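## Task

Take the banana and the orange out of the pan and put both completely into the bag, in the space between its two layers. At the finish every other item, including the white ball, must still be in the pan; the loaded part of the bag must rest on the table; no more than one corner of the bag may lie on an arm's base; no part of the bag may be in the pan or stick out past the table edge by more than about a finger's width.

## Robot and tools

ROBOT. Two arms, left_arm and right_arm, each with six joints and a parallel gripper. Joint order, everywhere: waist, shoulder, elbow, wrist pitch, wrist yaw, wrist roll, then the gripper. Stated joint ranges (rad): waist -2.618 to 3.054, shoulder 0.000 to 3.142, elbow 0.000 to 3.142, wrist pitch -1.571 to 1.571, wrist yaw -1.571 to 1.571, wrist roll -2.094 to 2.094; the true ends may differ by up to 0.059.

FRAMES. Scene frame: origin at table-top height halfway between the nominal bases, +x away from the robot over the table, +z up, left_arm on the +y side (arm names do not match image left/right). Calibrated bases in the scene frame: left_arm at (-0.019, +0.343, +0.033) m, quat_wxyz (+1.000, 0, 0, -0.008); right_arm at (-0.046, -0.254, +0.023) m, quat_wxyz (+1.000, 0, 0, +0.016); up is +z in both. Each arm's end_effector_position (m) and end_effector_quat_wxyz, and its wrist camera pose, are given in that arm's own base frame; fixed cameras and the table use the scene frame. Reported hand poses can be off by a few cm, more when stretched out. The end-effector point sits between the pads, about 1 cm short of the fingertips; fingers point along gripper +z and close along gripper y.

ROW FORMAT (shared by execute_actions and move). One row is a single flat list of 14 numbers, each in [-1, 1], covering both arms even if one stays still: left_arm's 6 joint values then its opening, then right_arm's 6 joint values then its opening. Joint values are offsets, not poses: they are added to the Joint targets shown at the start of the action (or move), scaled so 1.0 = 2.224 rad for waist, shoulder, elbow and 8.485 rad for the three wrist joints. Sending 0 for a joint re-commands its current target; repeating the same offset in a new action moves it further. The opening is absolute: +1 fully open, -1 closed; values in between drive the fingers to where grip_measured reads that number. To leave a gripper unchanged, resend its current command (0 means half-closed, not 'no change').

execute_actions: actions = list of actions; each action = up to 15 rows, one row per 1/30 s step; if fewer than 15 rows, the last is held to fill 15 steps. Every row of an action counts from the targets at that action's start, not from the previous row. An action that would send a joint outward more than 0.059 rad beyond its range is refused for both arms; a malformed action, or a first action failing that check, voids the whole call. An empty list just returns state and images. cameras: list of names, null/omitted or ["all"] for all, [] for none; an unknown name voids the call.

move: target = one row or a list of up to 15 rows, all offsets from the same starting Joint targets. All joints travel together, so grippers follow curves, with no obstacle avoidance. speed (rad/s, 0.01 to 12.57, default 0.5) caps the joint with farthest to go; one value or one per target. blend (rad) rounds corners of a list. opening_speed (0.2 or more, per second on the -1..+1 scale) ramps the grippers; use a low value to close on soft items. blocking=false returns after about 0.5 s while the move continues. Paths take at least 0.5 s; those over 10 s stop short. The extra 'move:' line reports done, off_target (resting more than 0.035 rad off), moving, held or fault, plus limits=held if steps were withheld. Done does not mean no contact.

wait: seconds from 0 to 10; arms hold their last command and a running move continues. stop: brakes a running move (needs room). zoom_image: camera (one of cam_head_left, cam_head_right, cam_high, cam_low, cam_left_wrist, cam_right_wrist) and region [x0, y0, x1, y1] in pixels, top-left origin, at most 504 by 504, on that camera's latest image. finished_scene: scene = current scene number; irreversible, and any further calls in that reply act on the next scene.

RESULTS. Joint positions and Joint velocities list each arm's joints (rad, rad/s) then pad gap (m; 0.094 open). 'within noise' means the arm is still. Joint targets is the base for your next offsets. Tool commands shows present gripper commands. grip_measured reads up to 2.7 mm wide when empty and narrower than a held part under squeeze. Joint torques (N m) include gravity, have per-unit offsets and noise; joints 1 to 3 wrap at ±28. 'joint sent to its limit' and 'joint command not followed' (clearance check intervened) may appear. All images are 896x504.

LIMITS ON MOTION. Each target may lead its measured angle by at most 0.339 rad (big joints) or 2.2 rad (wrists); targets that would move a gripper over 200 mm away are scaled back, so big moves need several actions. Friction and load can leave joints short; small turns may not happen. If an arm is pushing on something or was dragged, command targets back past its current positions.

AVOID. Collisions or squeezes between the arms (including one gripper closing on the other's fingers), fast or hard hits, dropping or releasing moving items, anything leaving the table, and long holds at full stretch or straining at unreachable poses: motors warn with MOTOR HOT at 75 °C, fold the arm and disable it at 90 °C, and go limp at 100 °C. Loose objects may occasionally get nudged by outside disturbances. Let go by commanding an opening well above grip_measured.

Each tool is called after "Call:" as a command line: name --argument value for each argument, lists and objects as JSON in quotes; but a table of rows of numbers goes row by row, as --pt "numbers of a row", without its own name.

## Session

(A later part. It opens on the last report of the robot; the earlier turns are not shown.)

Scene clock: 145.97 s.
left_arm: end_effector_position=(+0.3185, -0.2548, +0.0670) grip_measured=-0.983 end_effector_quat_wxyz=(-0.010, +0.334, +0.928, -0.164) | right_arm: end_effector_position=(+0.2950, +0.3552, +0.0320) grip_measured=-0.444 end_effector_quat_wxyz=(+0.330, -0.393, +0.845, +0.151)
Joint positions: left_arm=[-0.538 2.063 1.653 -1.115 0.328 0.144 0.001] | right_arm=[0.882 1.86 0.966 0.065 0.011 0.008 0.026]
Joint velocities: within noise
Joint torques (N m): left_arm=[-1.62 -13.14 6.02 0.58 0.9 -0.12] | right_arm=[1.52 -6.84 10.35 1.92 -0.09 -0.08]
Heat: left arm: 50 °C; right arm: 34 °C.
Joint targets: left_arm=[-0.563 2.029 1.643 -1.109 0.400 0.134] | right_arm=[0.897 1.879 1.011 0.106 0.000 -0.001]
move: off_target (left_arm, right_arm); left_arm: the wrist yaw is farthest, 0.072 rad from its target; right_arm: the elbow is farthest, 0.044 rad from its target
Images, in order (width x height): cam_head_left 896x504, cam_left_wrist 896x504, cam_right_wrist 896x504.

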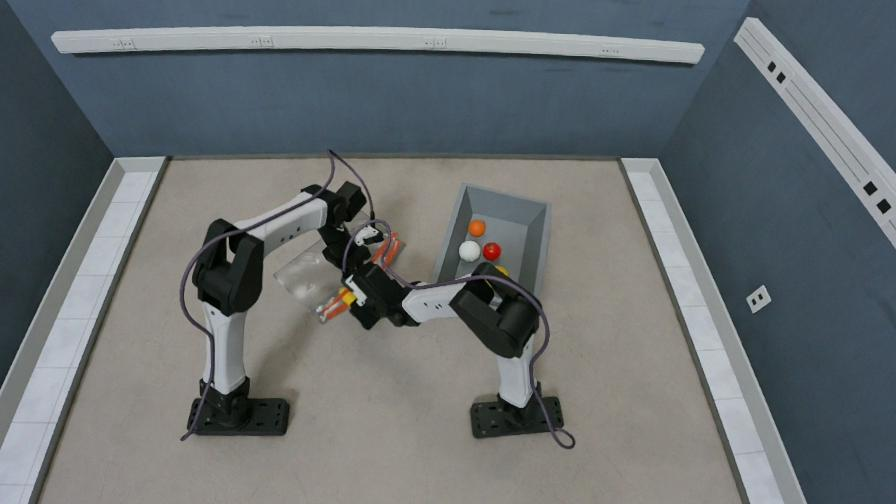

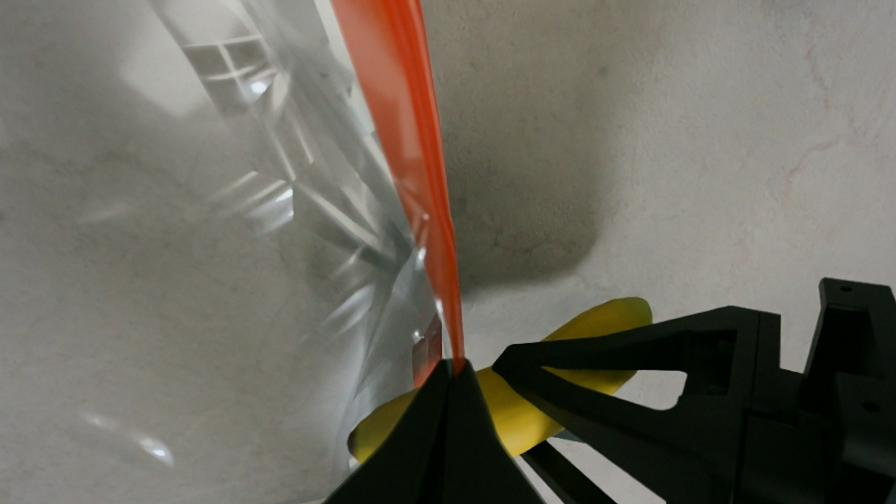

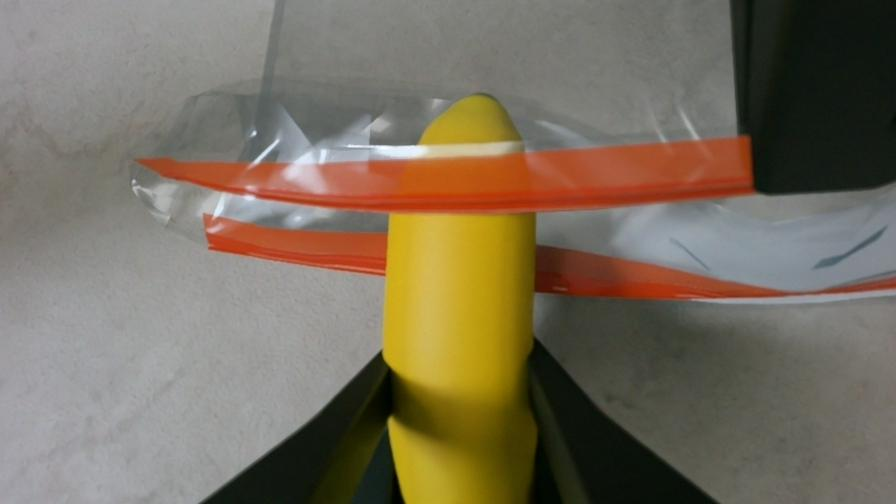

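Call:
move --pt "0 0 0 0 0 0 -1 -0.0045 -0.0423 -0.0567 0.0028 0 0 -0.6" --pt "0 0 0 0 0 0 -1 -0.0045 0.0058 -0.0859 0.0229 0 0 -0.6" --speed 0.12 --cameras '["cam_left_wrist","cam_right_wrist","cam_head_left","cam_low"]'

Call:
zoom_image --camera "cam_low" --region '[340, 230, 560, 390]'

Scene clock: 149.50 s.
left_arm: end_effector_position=(+0.3087, -0.2676, +0.0693) grip_measured=-0.983 end_effector_quat_wxyz=(-0.018, +0.340, +0.920, -0.191) | right_arm: end_effector_position=(+0.2877, +0.3467, +0.0129) grip_measured=-0.444 end_effector_quat_wxyz=(+0.356, -0.388, +0.834, +0.165)
Joint positions: left_arm=[-0.556 2.063 1.649 -1.113 0.384 0.144 0.001] | right_arm=[0.882 1.874 0.825 0.284 0.009 0.007 0.026]
Joint velocities: within noise
Joint torques (N m): left_arm=[-0.31 -13.11 6.37 0.53 0.41 -0.11] | right_arm=[0.53 -6.78 5.05 1.75 -0.11 -0.03]
Heat: left arm: 50 °C; right arm: 34 °C.
Joint targets: left_arm=[-0.563 2.029 1.643 -1.110 0.400 0.134] | right_arm=[0.887 1.892 0.819 0.300 0.000 -0.001]
move: done
Images, in order (width x height): cam_head_left 896x504, cam_low 896x504, cam_left_wrist 896x504, cam_right_wrist 896x504.

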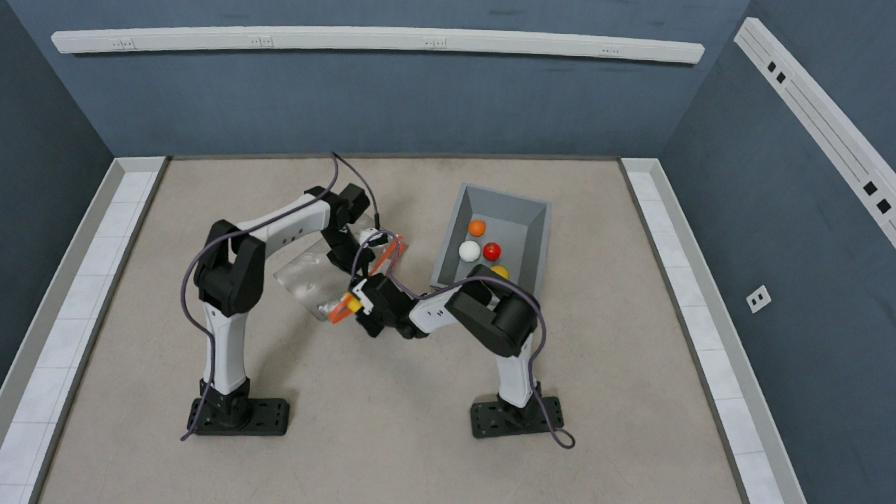

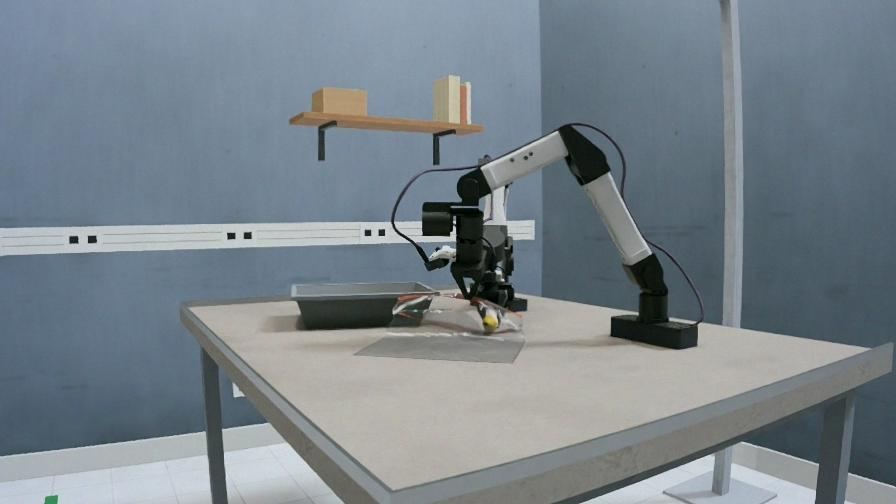

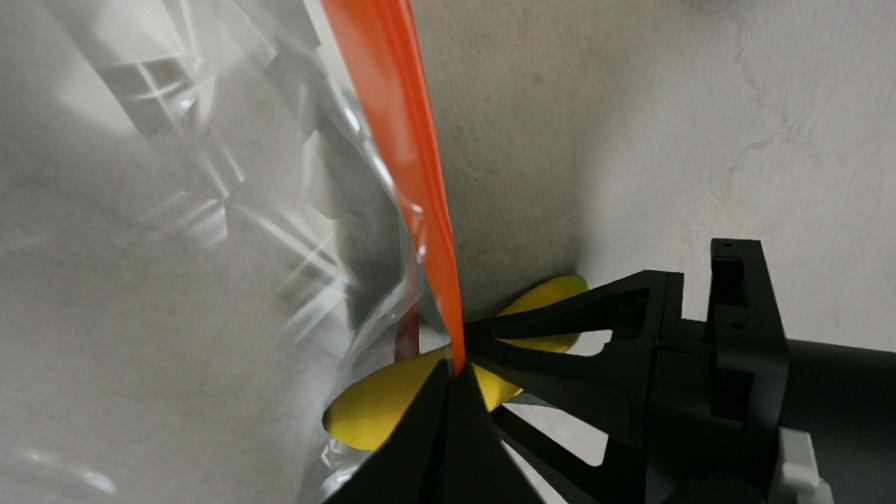

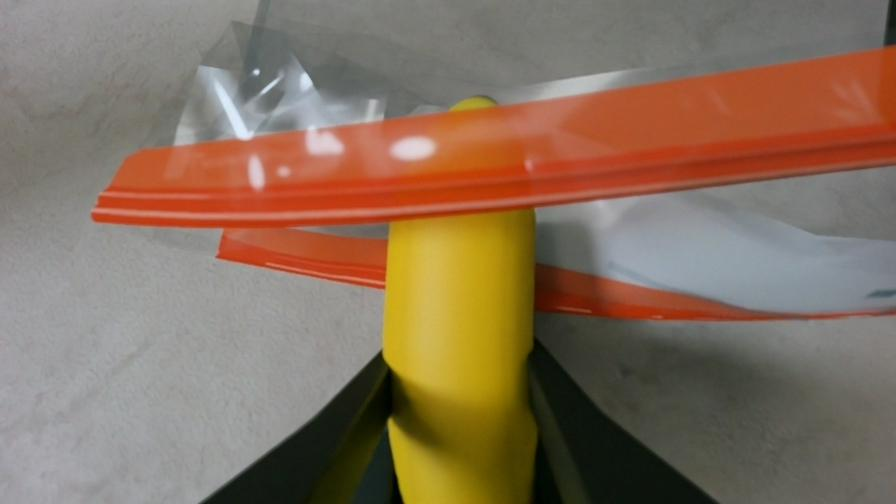

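Scaled by 2.291 from the camera's 896x504 image, which has a finer 1280x720 frame.

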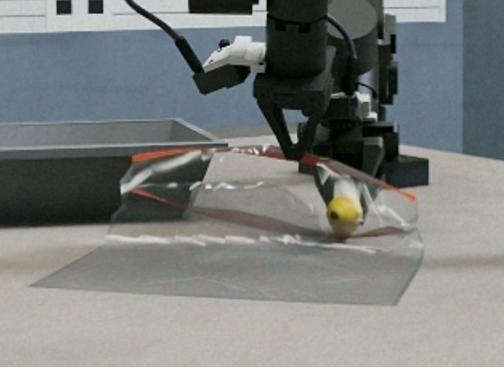

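Call:
move --pt "0 0 0 0 0 0 -1 0 0.0150 0 0 0 0 -0.6" --pt "0 0 0 0 0 0 -1 0 0.0150 0 0 0 0 -0.1" --speed 0.08 --opening_speed 0.5 --cameras '["cam_left_wrist","cam_right_wrist","cam_low"]'

Call:
zoom_image --camera "cam_low" --region '[340, 230, 560, 390]'

Scene clock: 151.73 s.
left_arm: end_effector_position=(+0.3087, -0.2676, +0.0693) grip_measured=-0.983 end_effector_quat_wxyz=(-0.018, +0.340, +0.920, -0.191) | right_arm: end_effector_position=(+0.2862, +0.3450, -0.0024) grip_measured=-0.101 end_effector_quat_wxyz=(+0.345, -0.393, +0.838, +0.158)
Joint positions: left_arm=[-0.556 2.063 1.649 -1.113 0.384 0.144 0.001] | right_arm=[0.882 1.915 0.825 0.297 0.009 0.001 0.042]
Joint velocities: within noise
Joint torques (N m): left_arm=[-0.25 -13.08 6.39 0.53 0.39 -0.11] | right_arm=[0.4 -7.36 4.86 1.62 -0.1 0.02]
Heat: left arm: 50 °C; right arm: 34 °C.
Joint targets: left_arm=[-0.563 2.029 1.643 -1.110 0.400 0.134] | right_arm=[0.887 1.926 0.820 0.300 0.000 -0.001]
move: done
Images, in order (width x height): cam_low 896x504, cam_left_wrist 896x504, cam_right_wrist 896x504.

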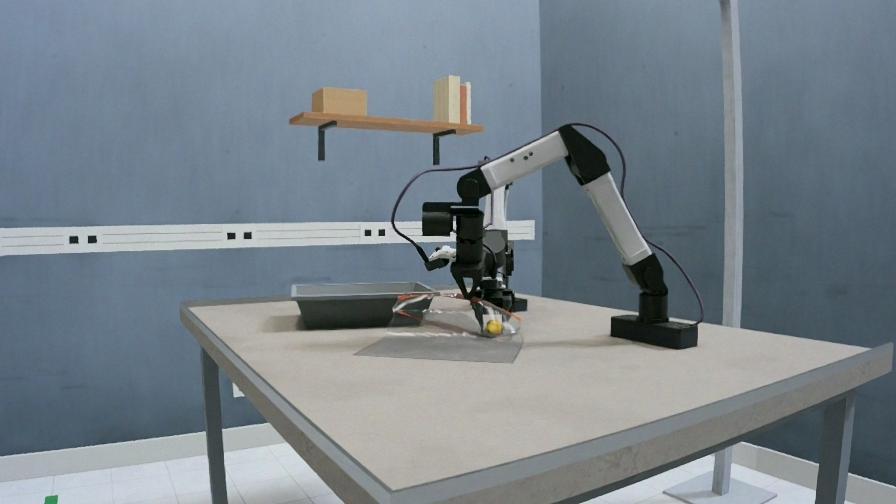

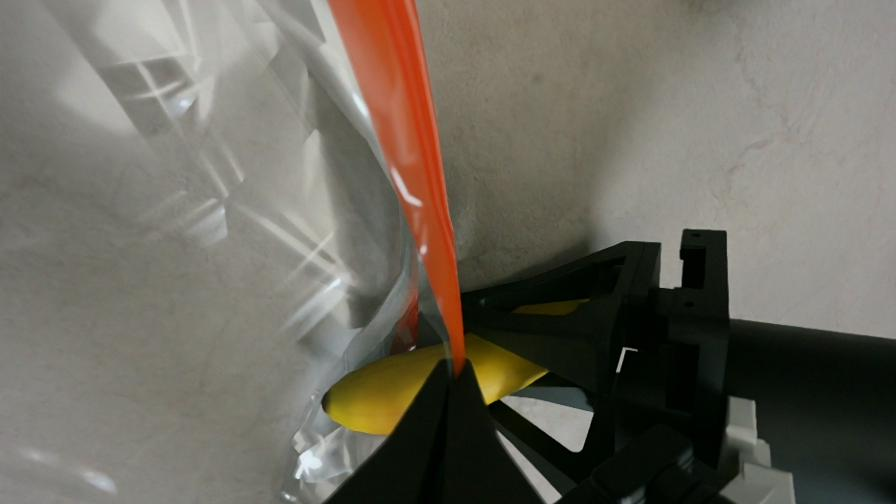

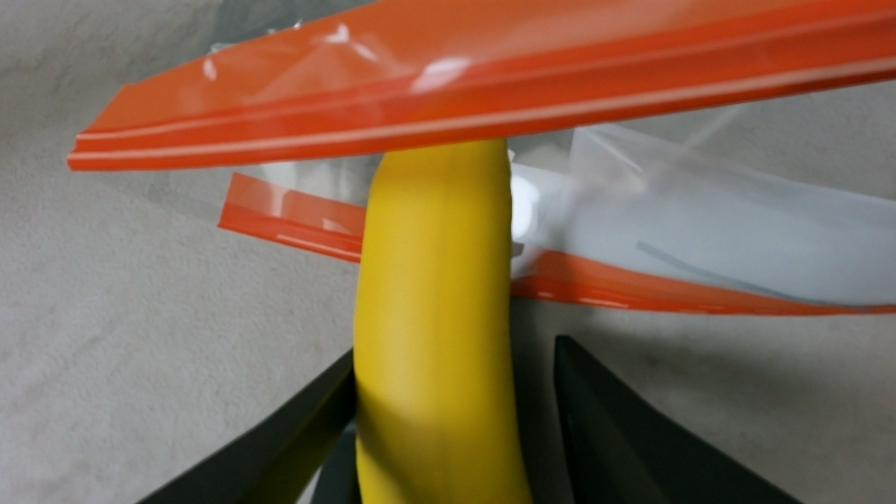

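Scaled by 2.291 from the camera's 896x504 image, which has a finer 1280x720 frame.

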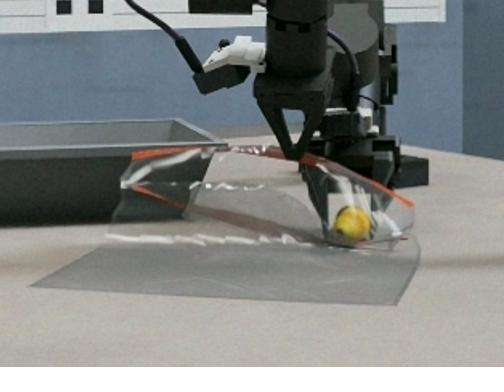

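Call:
move --pt "0 0 0 0 0 0 -1 0 0.005 -0.0922 0.0566 0 0 0.05" --pt "0 0 0 0 0 0 -1 0 0.0630 -0.1844 0.1131 0 0 0.05" --speed 0.25 --blend 0.03 --opening_speed 0.5 --cameras '["cam_left_wrist","cam_right_wrist","cam_low"]'

Call:
zoom_image --camera "cam_low" --region '[340, 230, 560, 390]'

Scene clock: 157.10 s.
left_arm: end_effector_position=(+0.3086, -0.2677, +0.0693) grip_measured=-0.983 end_effector_quat_wxyz=(-0.018, +0.340, +0.920, -0.191) | right_arm: end_effector_position=(+0.2625, +0.3166, +0.0017) grip_measured=+0.049 end_effector_quat_wxyz=(+0.499, -0.354, +0.756, +0.232)
Joint positions: left_arm=[-0.556 2.063 1.649 -1.113 0.384 0.144 0.001] | right_arm=[0.882 2.055 0.413 1.237 0.007 0.001 0.049]
Joint velocities: within noise
Joint torques (N m): left_arm=[-0.29 -13.14 6.39 0.54 0.4 -0.1] | right_arm=[0.51 -6.04 2.56 2.09 -0.1 0.02]
Heat: left arm: 50 °C; right arm: 34 °C.
Joint targets: left_arm=[-0.563 2.029 1.643 -1.110 0.400 0.134] | right_arm=[0.887 2.066 0.409 1.259 0.000 -0.001]
move: done
Images, in order (width x height): cam_low 896x504, cam_left_wrist 896x504, cam_right_wrist 896x504.

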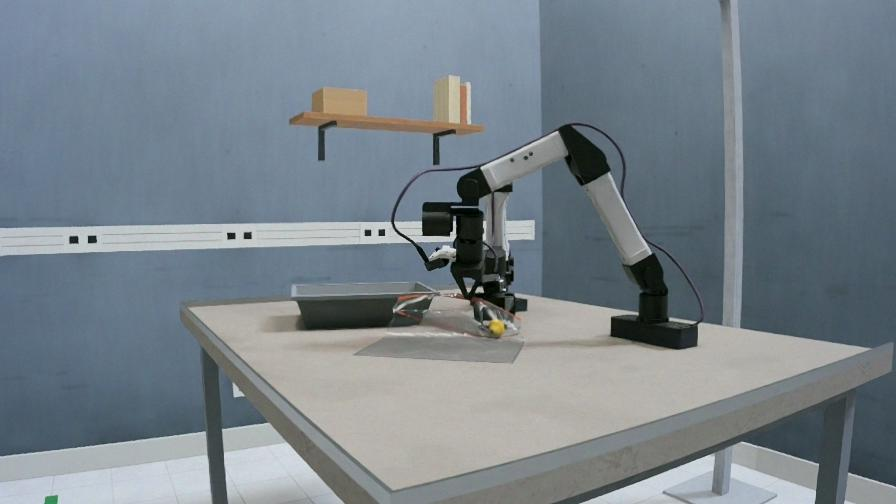

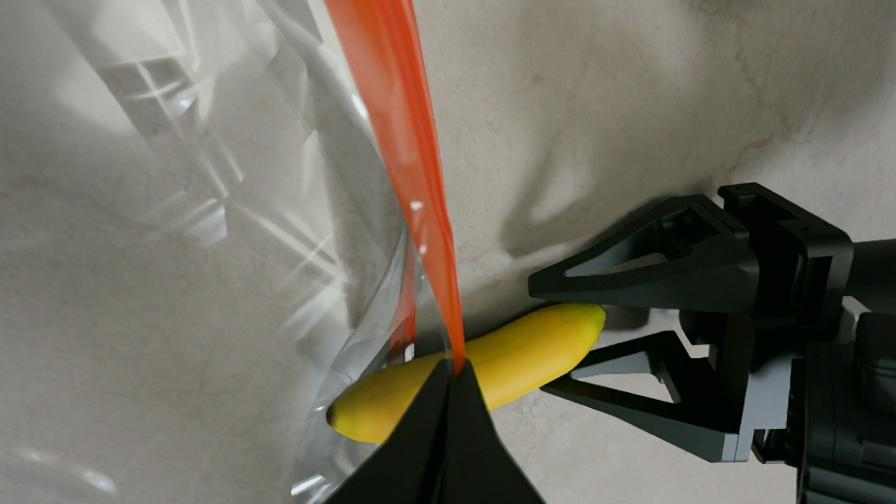

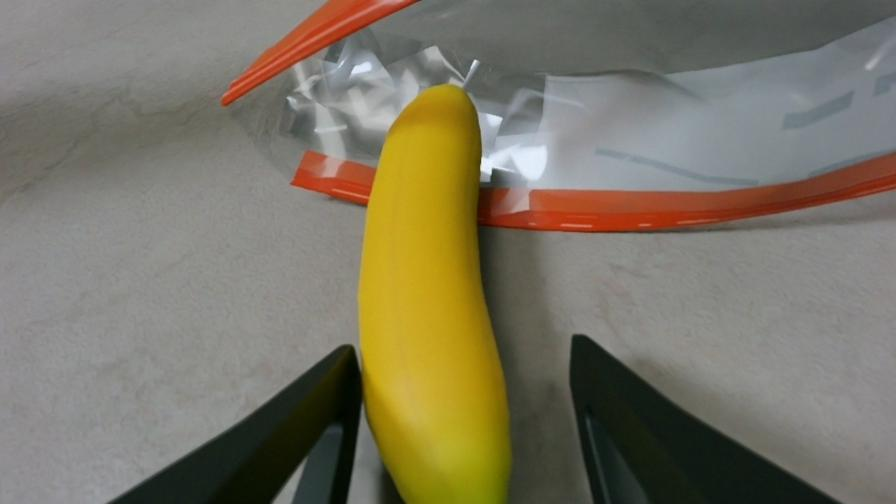

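Scaled by 2.291 from the camera's 896x504 image, which has a finer 1280x720 frame.

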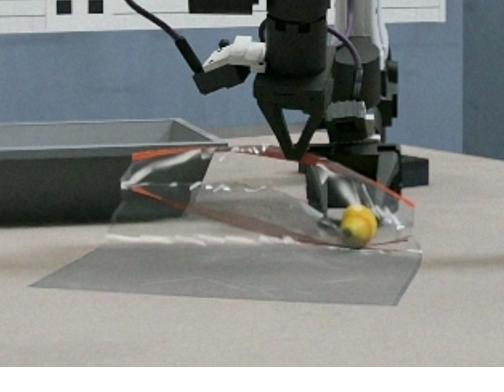

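Call:
move --pt "0 0 0 0 0 0 -1 0.006 0.008 0 0 0 0 0.05" --pt "0 0 0 0 0 0 -1 0.006 0.008 0 0 0 0 -0.75" --pt "0 0 0 0 0 0 -1 0.006 0.0782 0.1421 -0.0058 0 0 -0.75" --speed 0.13 --opening_speed 0.5 --cameras '["cam_left_wrist","cam_right_wrist","cam_low"]'

Call:
zoom_image --camera "cam_low" --region '[340, 230, 560, 390]'

Scene clock: 163.03 s.
left_arm: end_effector_position=(+0.3086, -0.2677, +0.0693) grip_measured=-0.983 end_effector_quat_wxyz=(-0.018, +0.340, +0.920, -0.191) | right_arm: end_effector_position=(+0.3065, +0.3788, +0.0046) grip_measured=-0.483 end_effector_quat_wxyz=(+0.530, -0.347, +0.731, +0.251)
Joint positions: left_arm=[-0.556 2.063 1.649 -1.113 0.384 0.144 0.001] | right_arm=[0.893 2.227 0.708 1.202 0.007 0.001 0.024]
Joint velocities: within noise
Joint torques (N m): left_arm=[-0.29 -13.14 6.42 0.54 0.39 -0.11] | right_arm=[0.7 -7.87 5.27 2.03 -0.09 0.02]
Heat: left arm: 50 °C; right arm: 35 °C.
Joint targets: left_arm=[-0.563 2.029 1.643 -1.110 0.400 0.134] | right_arm=[0.900 2.240 0.726 1.211 0.000 -0.001]
move: done
Images, in order (width x height): cam_low 896x504, cam_left_wrist 896x504, cam_right_wrist 896x504.

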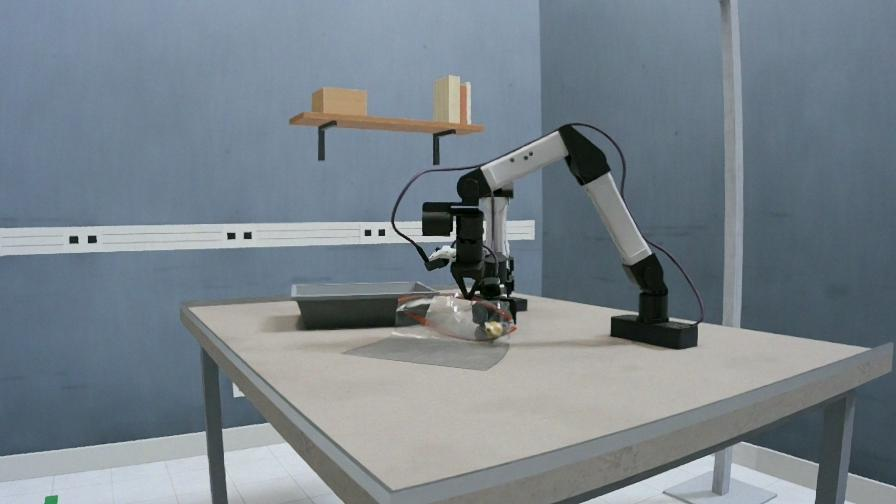

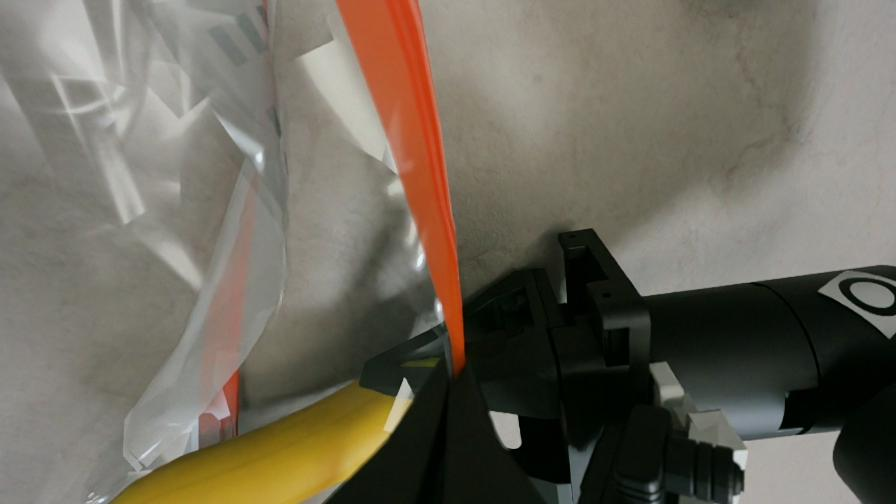

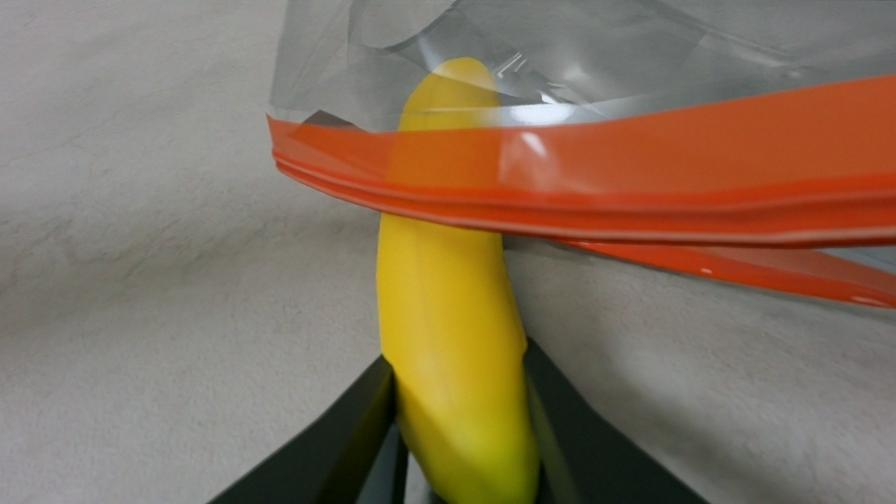

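Scaled by 2.291 from the camera's 896x504 image, which has a finer 1280x720 frame.

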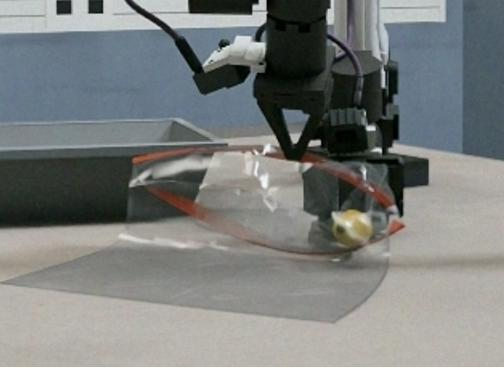

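Call:
move --target '[0,0,0,0,0,0,-1,-0.004,-0.0702,-0.1421,0.0058,0,0,-0.75]' --speed 0.15 --cameras '["cam_left_wrist","cam_right_wrist","cam_low","cam_head_left"]'

Call:
zoom_image --camera "cam_low" --region '[340, 230, 560, 390]'

Call:
zoom_image --camera "cam_head_left" --region '[260, 160, 500, 380]'

Scene clock: 166.03 s.
left_arm: end_effector_position=(+0.3086, -0.2677, +0.0693) grip_measured=-0.983 end_effector_quat_wxyz=(-0.018, +0.340, +0.920, -0.191) | right_arm: end_effector_position=(+0.2597, +0.3206, -0.0059) grip_measured=-0.483 end_effector_quat_wxyz=(+0.499, -0.358, +0.753, +0.236)
Joint positions: left_arm=[-0.556 2.063 1.649 -1.113 0.384 0.144 0.001] | right_arm=[0.893 2.108 0.421 1.287 0.007 0.001 0.024]
Joint velocities: within noise
Joint torques (N m): left_arm=[-0.31 -13.09 6.42 0.53 0.39 -0.11] | right_arm=[-0.16 -9.33 1.54 1.62 -0.1 0.02]
Heat: left arm: 50 °C; right arm: 35 °C.
Joint targets: left_arm=[-0.563 2.029 1.643 -1.110 0.400 0.134] | right_arm=[0.891 2.084 0.409 1.260 0.000 -0.001]
move: done
Images, in order (width x height): cam_head_left 896x504, cam_low 896x504, cam_left_wrist 896x504, cam_right_wrist 896x504.

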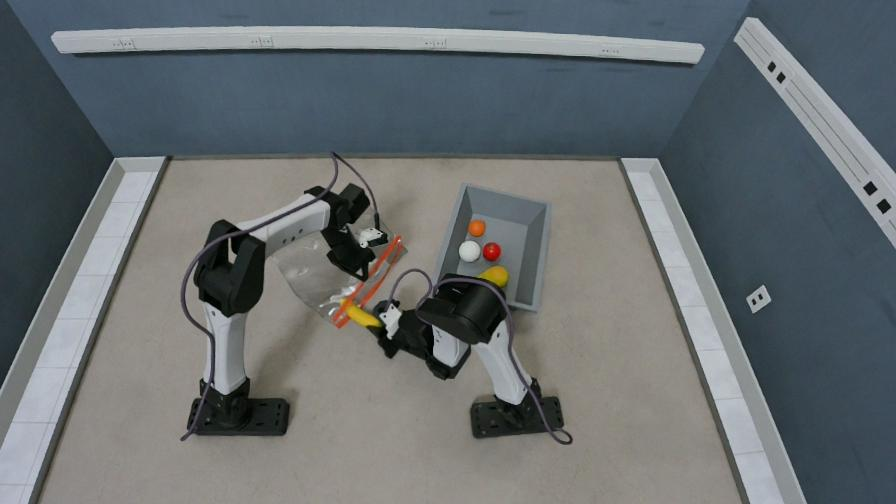

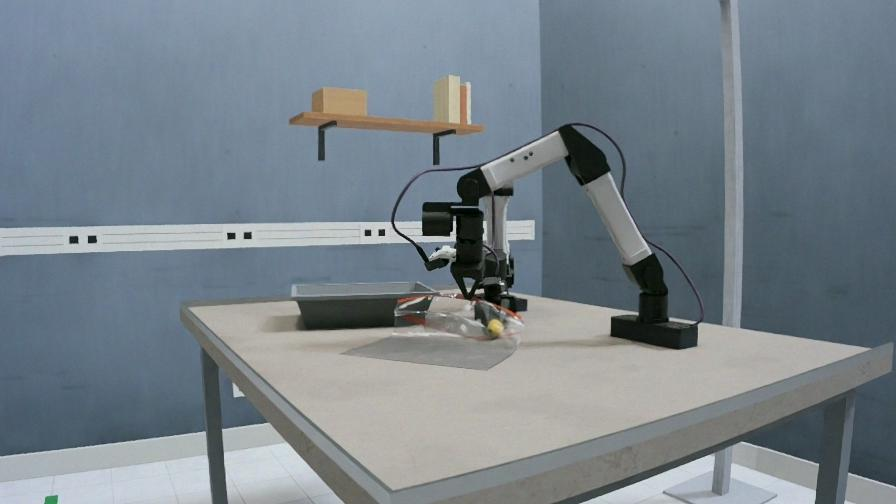

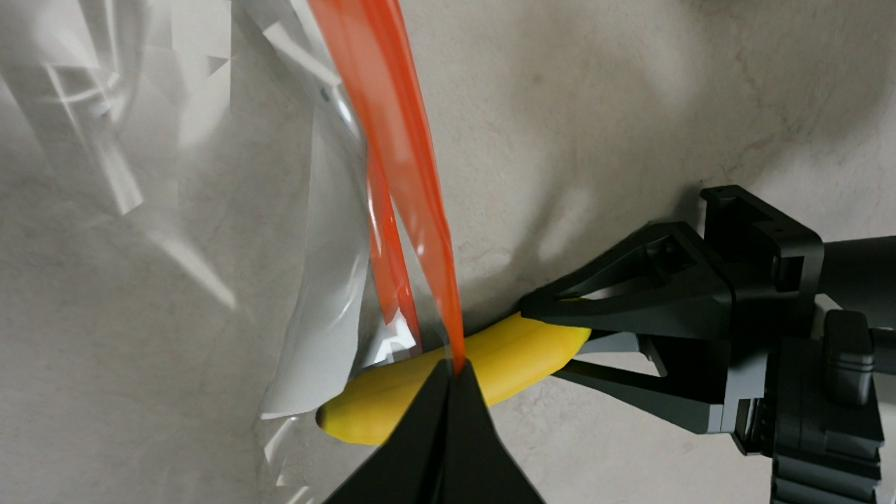

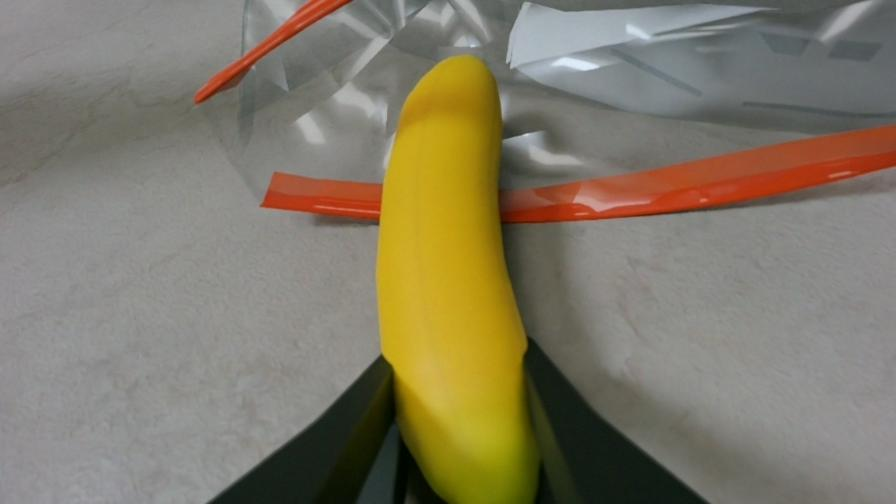

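Scaled by 2.291 from the camera's 896x504 image, which has a finer 1280x720 frame.

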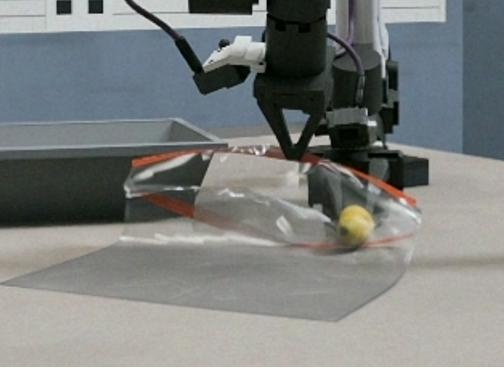

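Scaled by 2.100 from the camera's 896x504 image, which has a finer 1280x720 frame.

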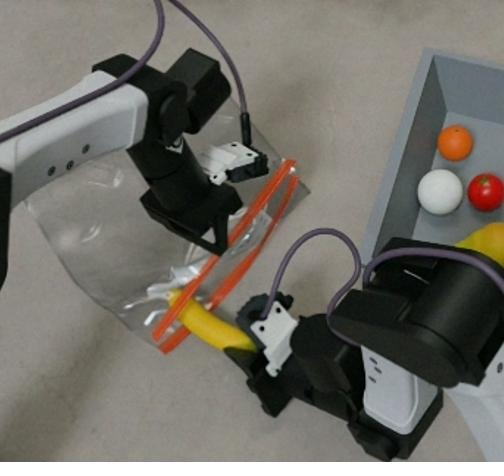

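Call:
move --pt "0 0 0 0 0 0 -1 -0.002 -0.058 -0.004 -0.0088 0 0 -0.75" --pt "0 0 0 0 0 0 -1 -0.002 -0.0175 0.0697 -0.0153 0 0 -0.75" --speed 0.13 --cameras '["cam_left_wrist","cam_right_wrist","cam_low","cam_head_left"]'

Call:
zoom_image --camera "cam_low" --region '[340, 230, 560, 390]'

Call:
zoom_image --camera "cam_head_left" --region '[260, 160, 500, 380]'

Scene clock: 169.23 s.
left_arm: end_effector_position=(+0.3086, -0.2677, +0.0693) grip_measured=-0.983 end_effector_quat_wxyz=(-0.018, +0.340, +0.920, -0.191) | right_arm: end_effector_position=(+0.2818, +0.3481, +0.0232) grip_measured=-0.483 end_effector_quat_wxyz=(+0.513, -0.353, +0.744, +0.242)
Joint positions: left_arm=[-0.556 2.063 1.649 -1.113 0.384 0.144 0.001] | right_arm=[0.893 2.033 0.547 1.122 0.007 0.001 0.024]
Joint velocities: within noise
Joint torques (N m): left_arm=[-0.29 -13.15 6.39 0.53 0.39 -0.11] | right_arm=[-0.58 -6.67 5.45 1.98 -0.1 0.02]
Heat: left arm: 50 °C; right arm: 35 °C.
Joint targets: left_arm=[-0.563 2.029 1.643 -1.110 0.400 0.134] | right_arm=[0.887 2.044 0.564 1.130 0.000 -0.001]
move: done
Images, in order (width x height): cam_head_left 896x504, cam_low 896x504, cam_left_wrist 896x504, cam_right_wrist 896x504.

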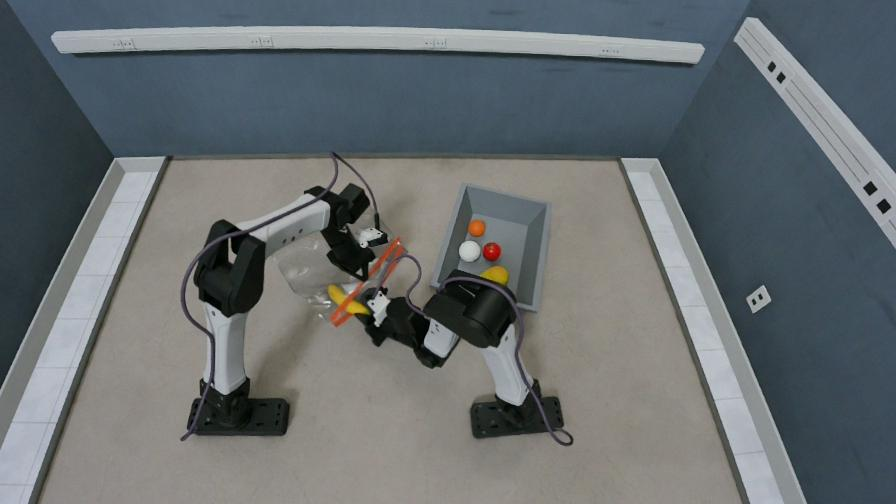

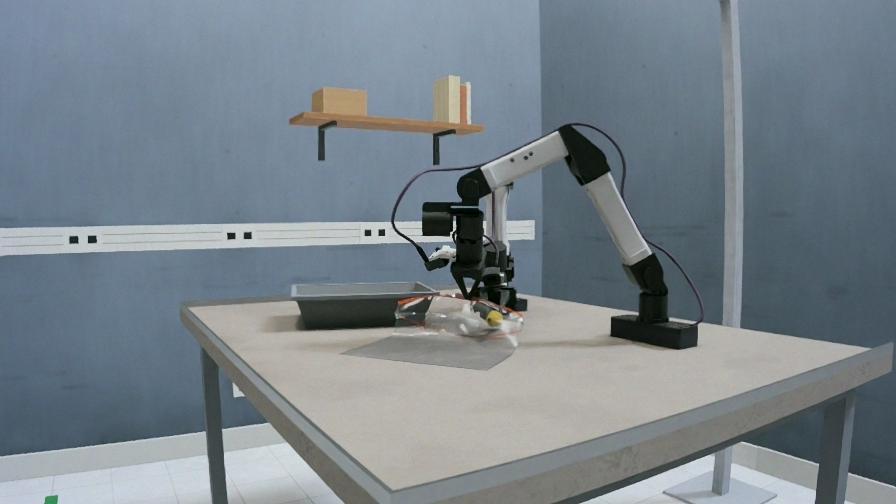

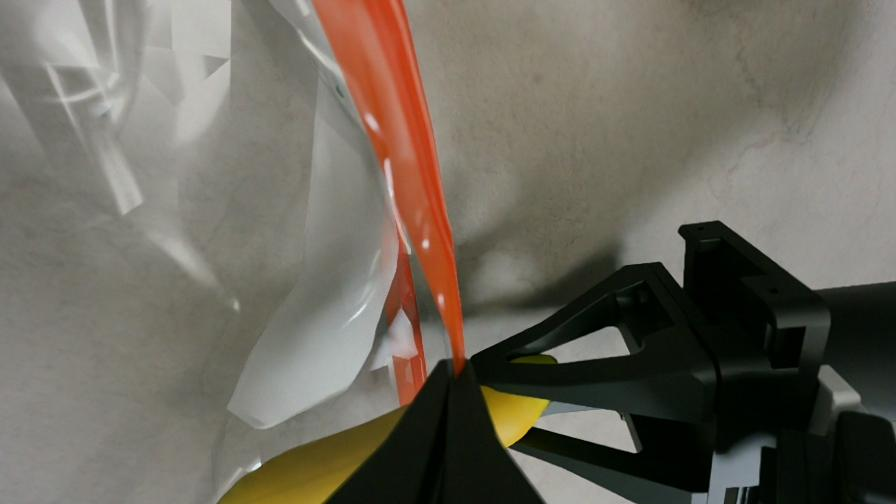

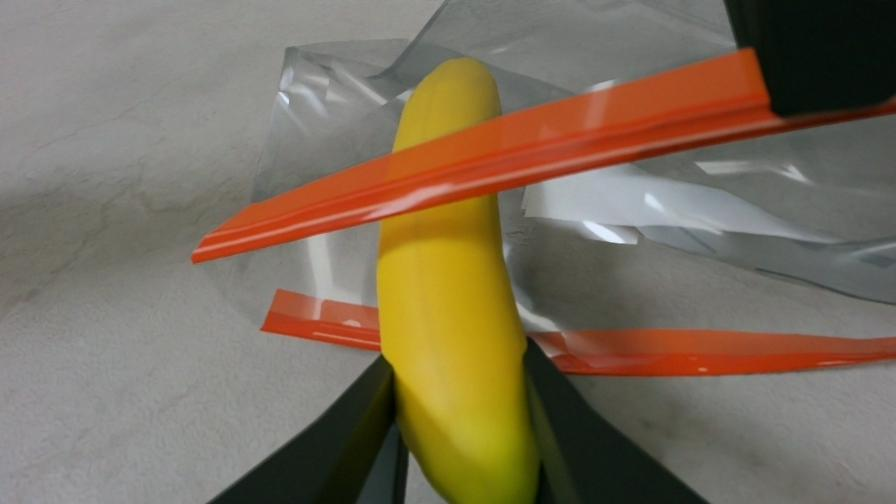

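Scaled by 2.291 from the camera's 896x504 image, which has a finer 1280x720 frame.

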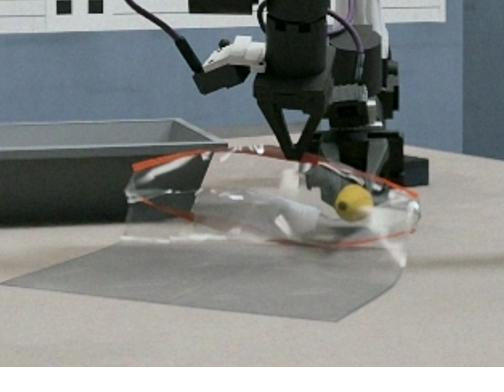

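Scaled by 2.100 from the camera's 896x504 image, which has a finer 1280x720 frame.

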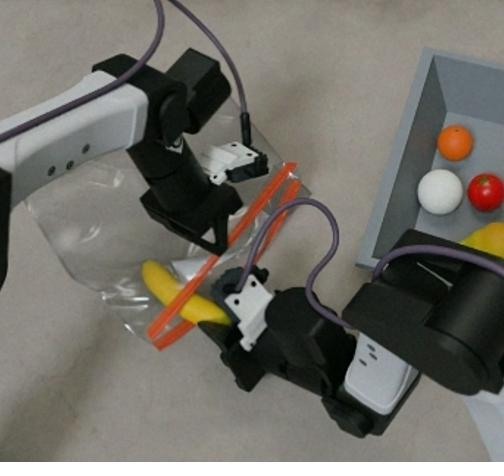

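Call:
move --target '[0,0,0,0,0,0,-1,0.005,0.0592,0.0959,-0.0056,0,0,-0.75]' --speed 0.12 --cameras '["cam_left_wrist","cam_right_wrist","cam_low","cam_head_left"]'

Call:
zoom_image --camera "cam_low" --region '[340, 230, 560, 390]'

Call:
zoom_image --camera "cam_head_left" --region '[260, 160, 500, 380]'

Scene clock: 171.77 s.
left_arm: end_effector_position=(+0.3086, -0.2677, +0.0693) grip_measured=-0.983 end_effector_quat_wxyz=(-0.018, +0.340, +0.920, -0.191) | right_arm: end_effector_position=(+0.3140, +0.3882, +0.0204) grip_measured=-0.483 end_effector_quat_wxyz=(+0.525, -0.349, +0.736, +0.248)
Joint positions: left_arm=[-0.556 2.063 1.649 -1.113 0.384 0.144 0.001] | right_arm=[0.893 2.164 0.757 1.074 0.007 0.001 0.024]
Joint velocities: within noise
Joint torques (N m): left_arm=[-0.29 -13.11 6.38 0.53 0.39 -0.11] | right_arm=[0.49 -8.01 6.12 2.01 -0.1 0.02]
Heat: left arm: 50 °C; right arm: 35 °C.
Joint targets: left_arm=[-0.563 2.029 1.643 -1.110 0.400 0.134] | right_arm=[0.898 2.176 0.778 1.082 0.000 -0.001]
move: done
Images, in order (width x height): cam_head_left 896x504, cam_low 896x504, cam_left_wrist 896x504, cam_right_wrist 896x504.

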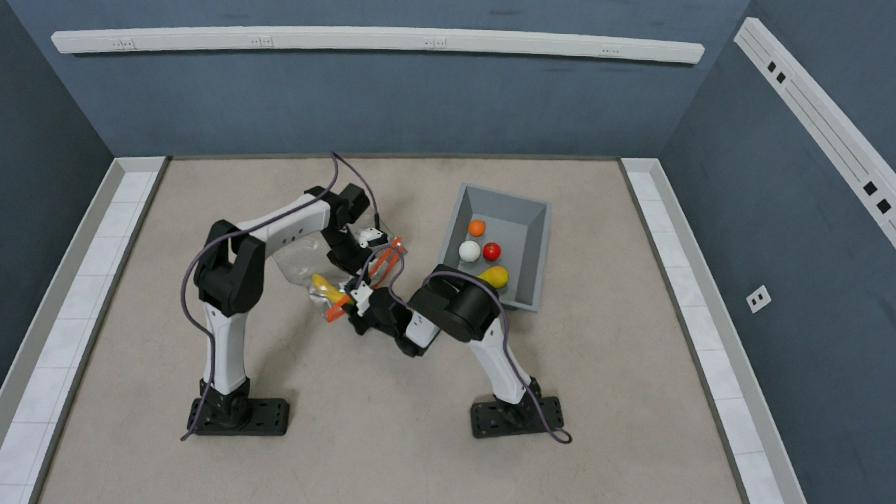

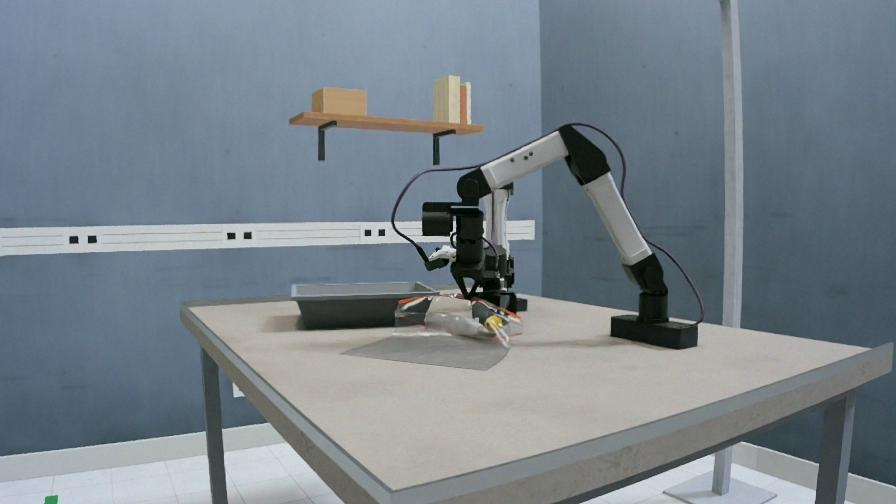

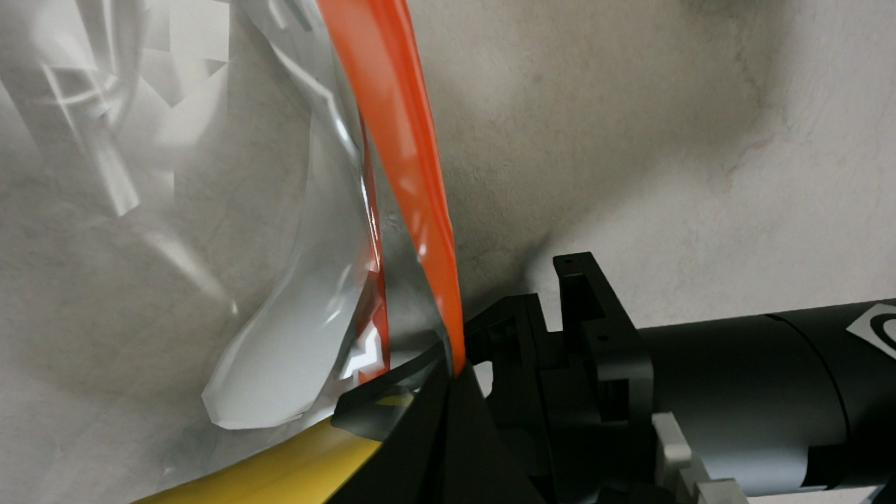

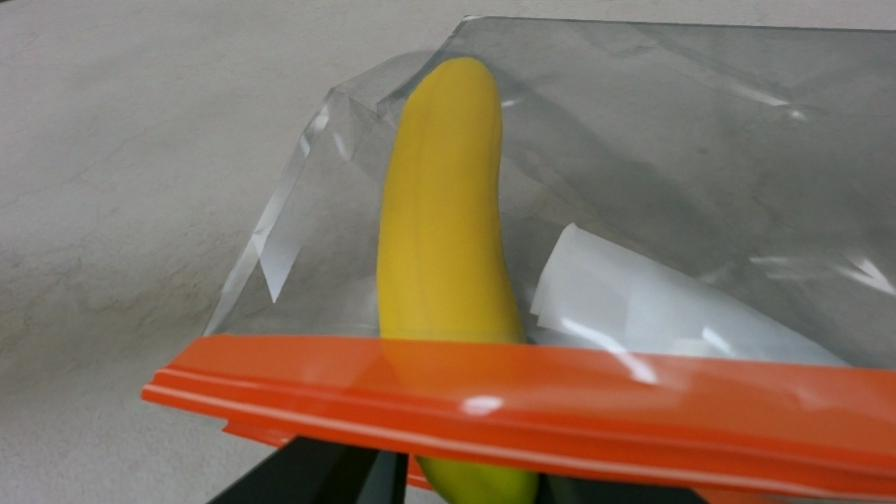

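Scaled by 2.291 from the camera's 896x504 image, which has a finer 1280x720 frame.

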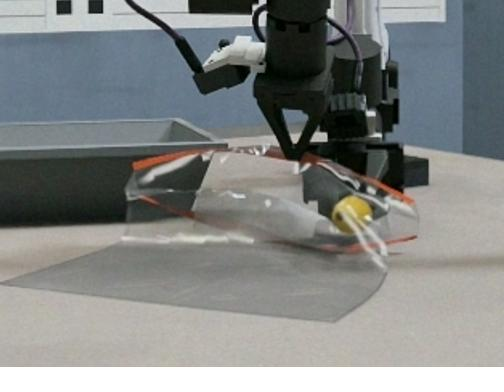

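Scaled by 2.100 from the camera's 896x504 image, which has a finer 1280x720 frame.

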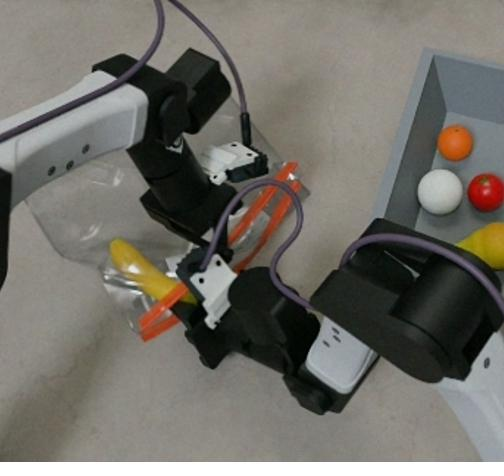

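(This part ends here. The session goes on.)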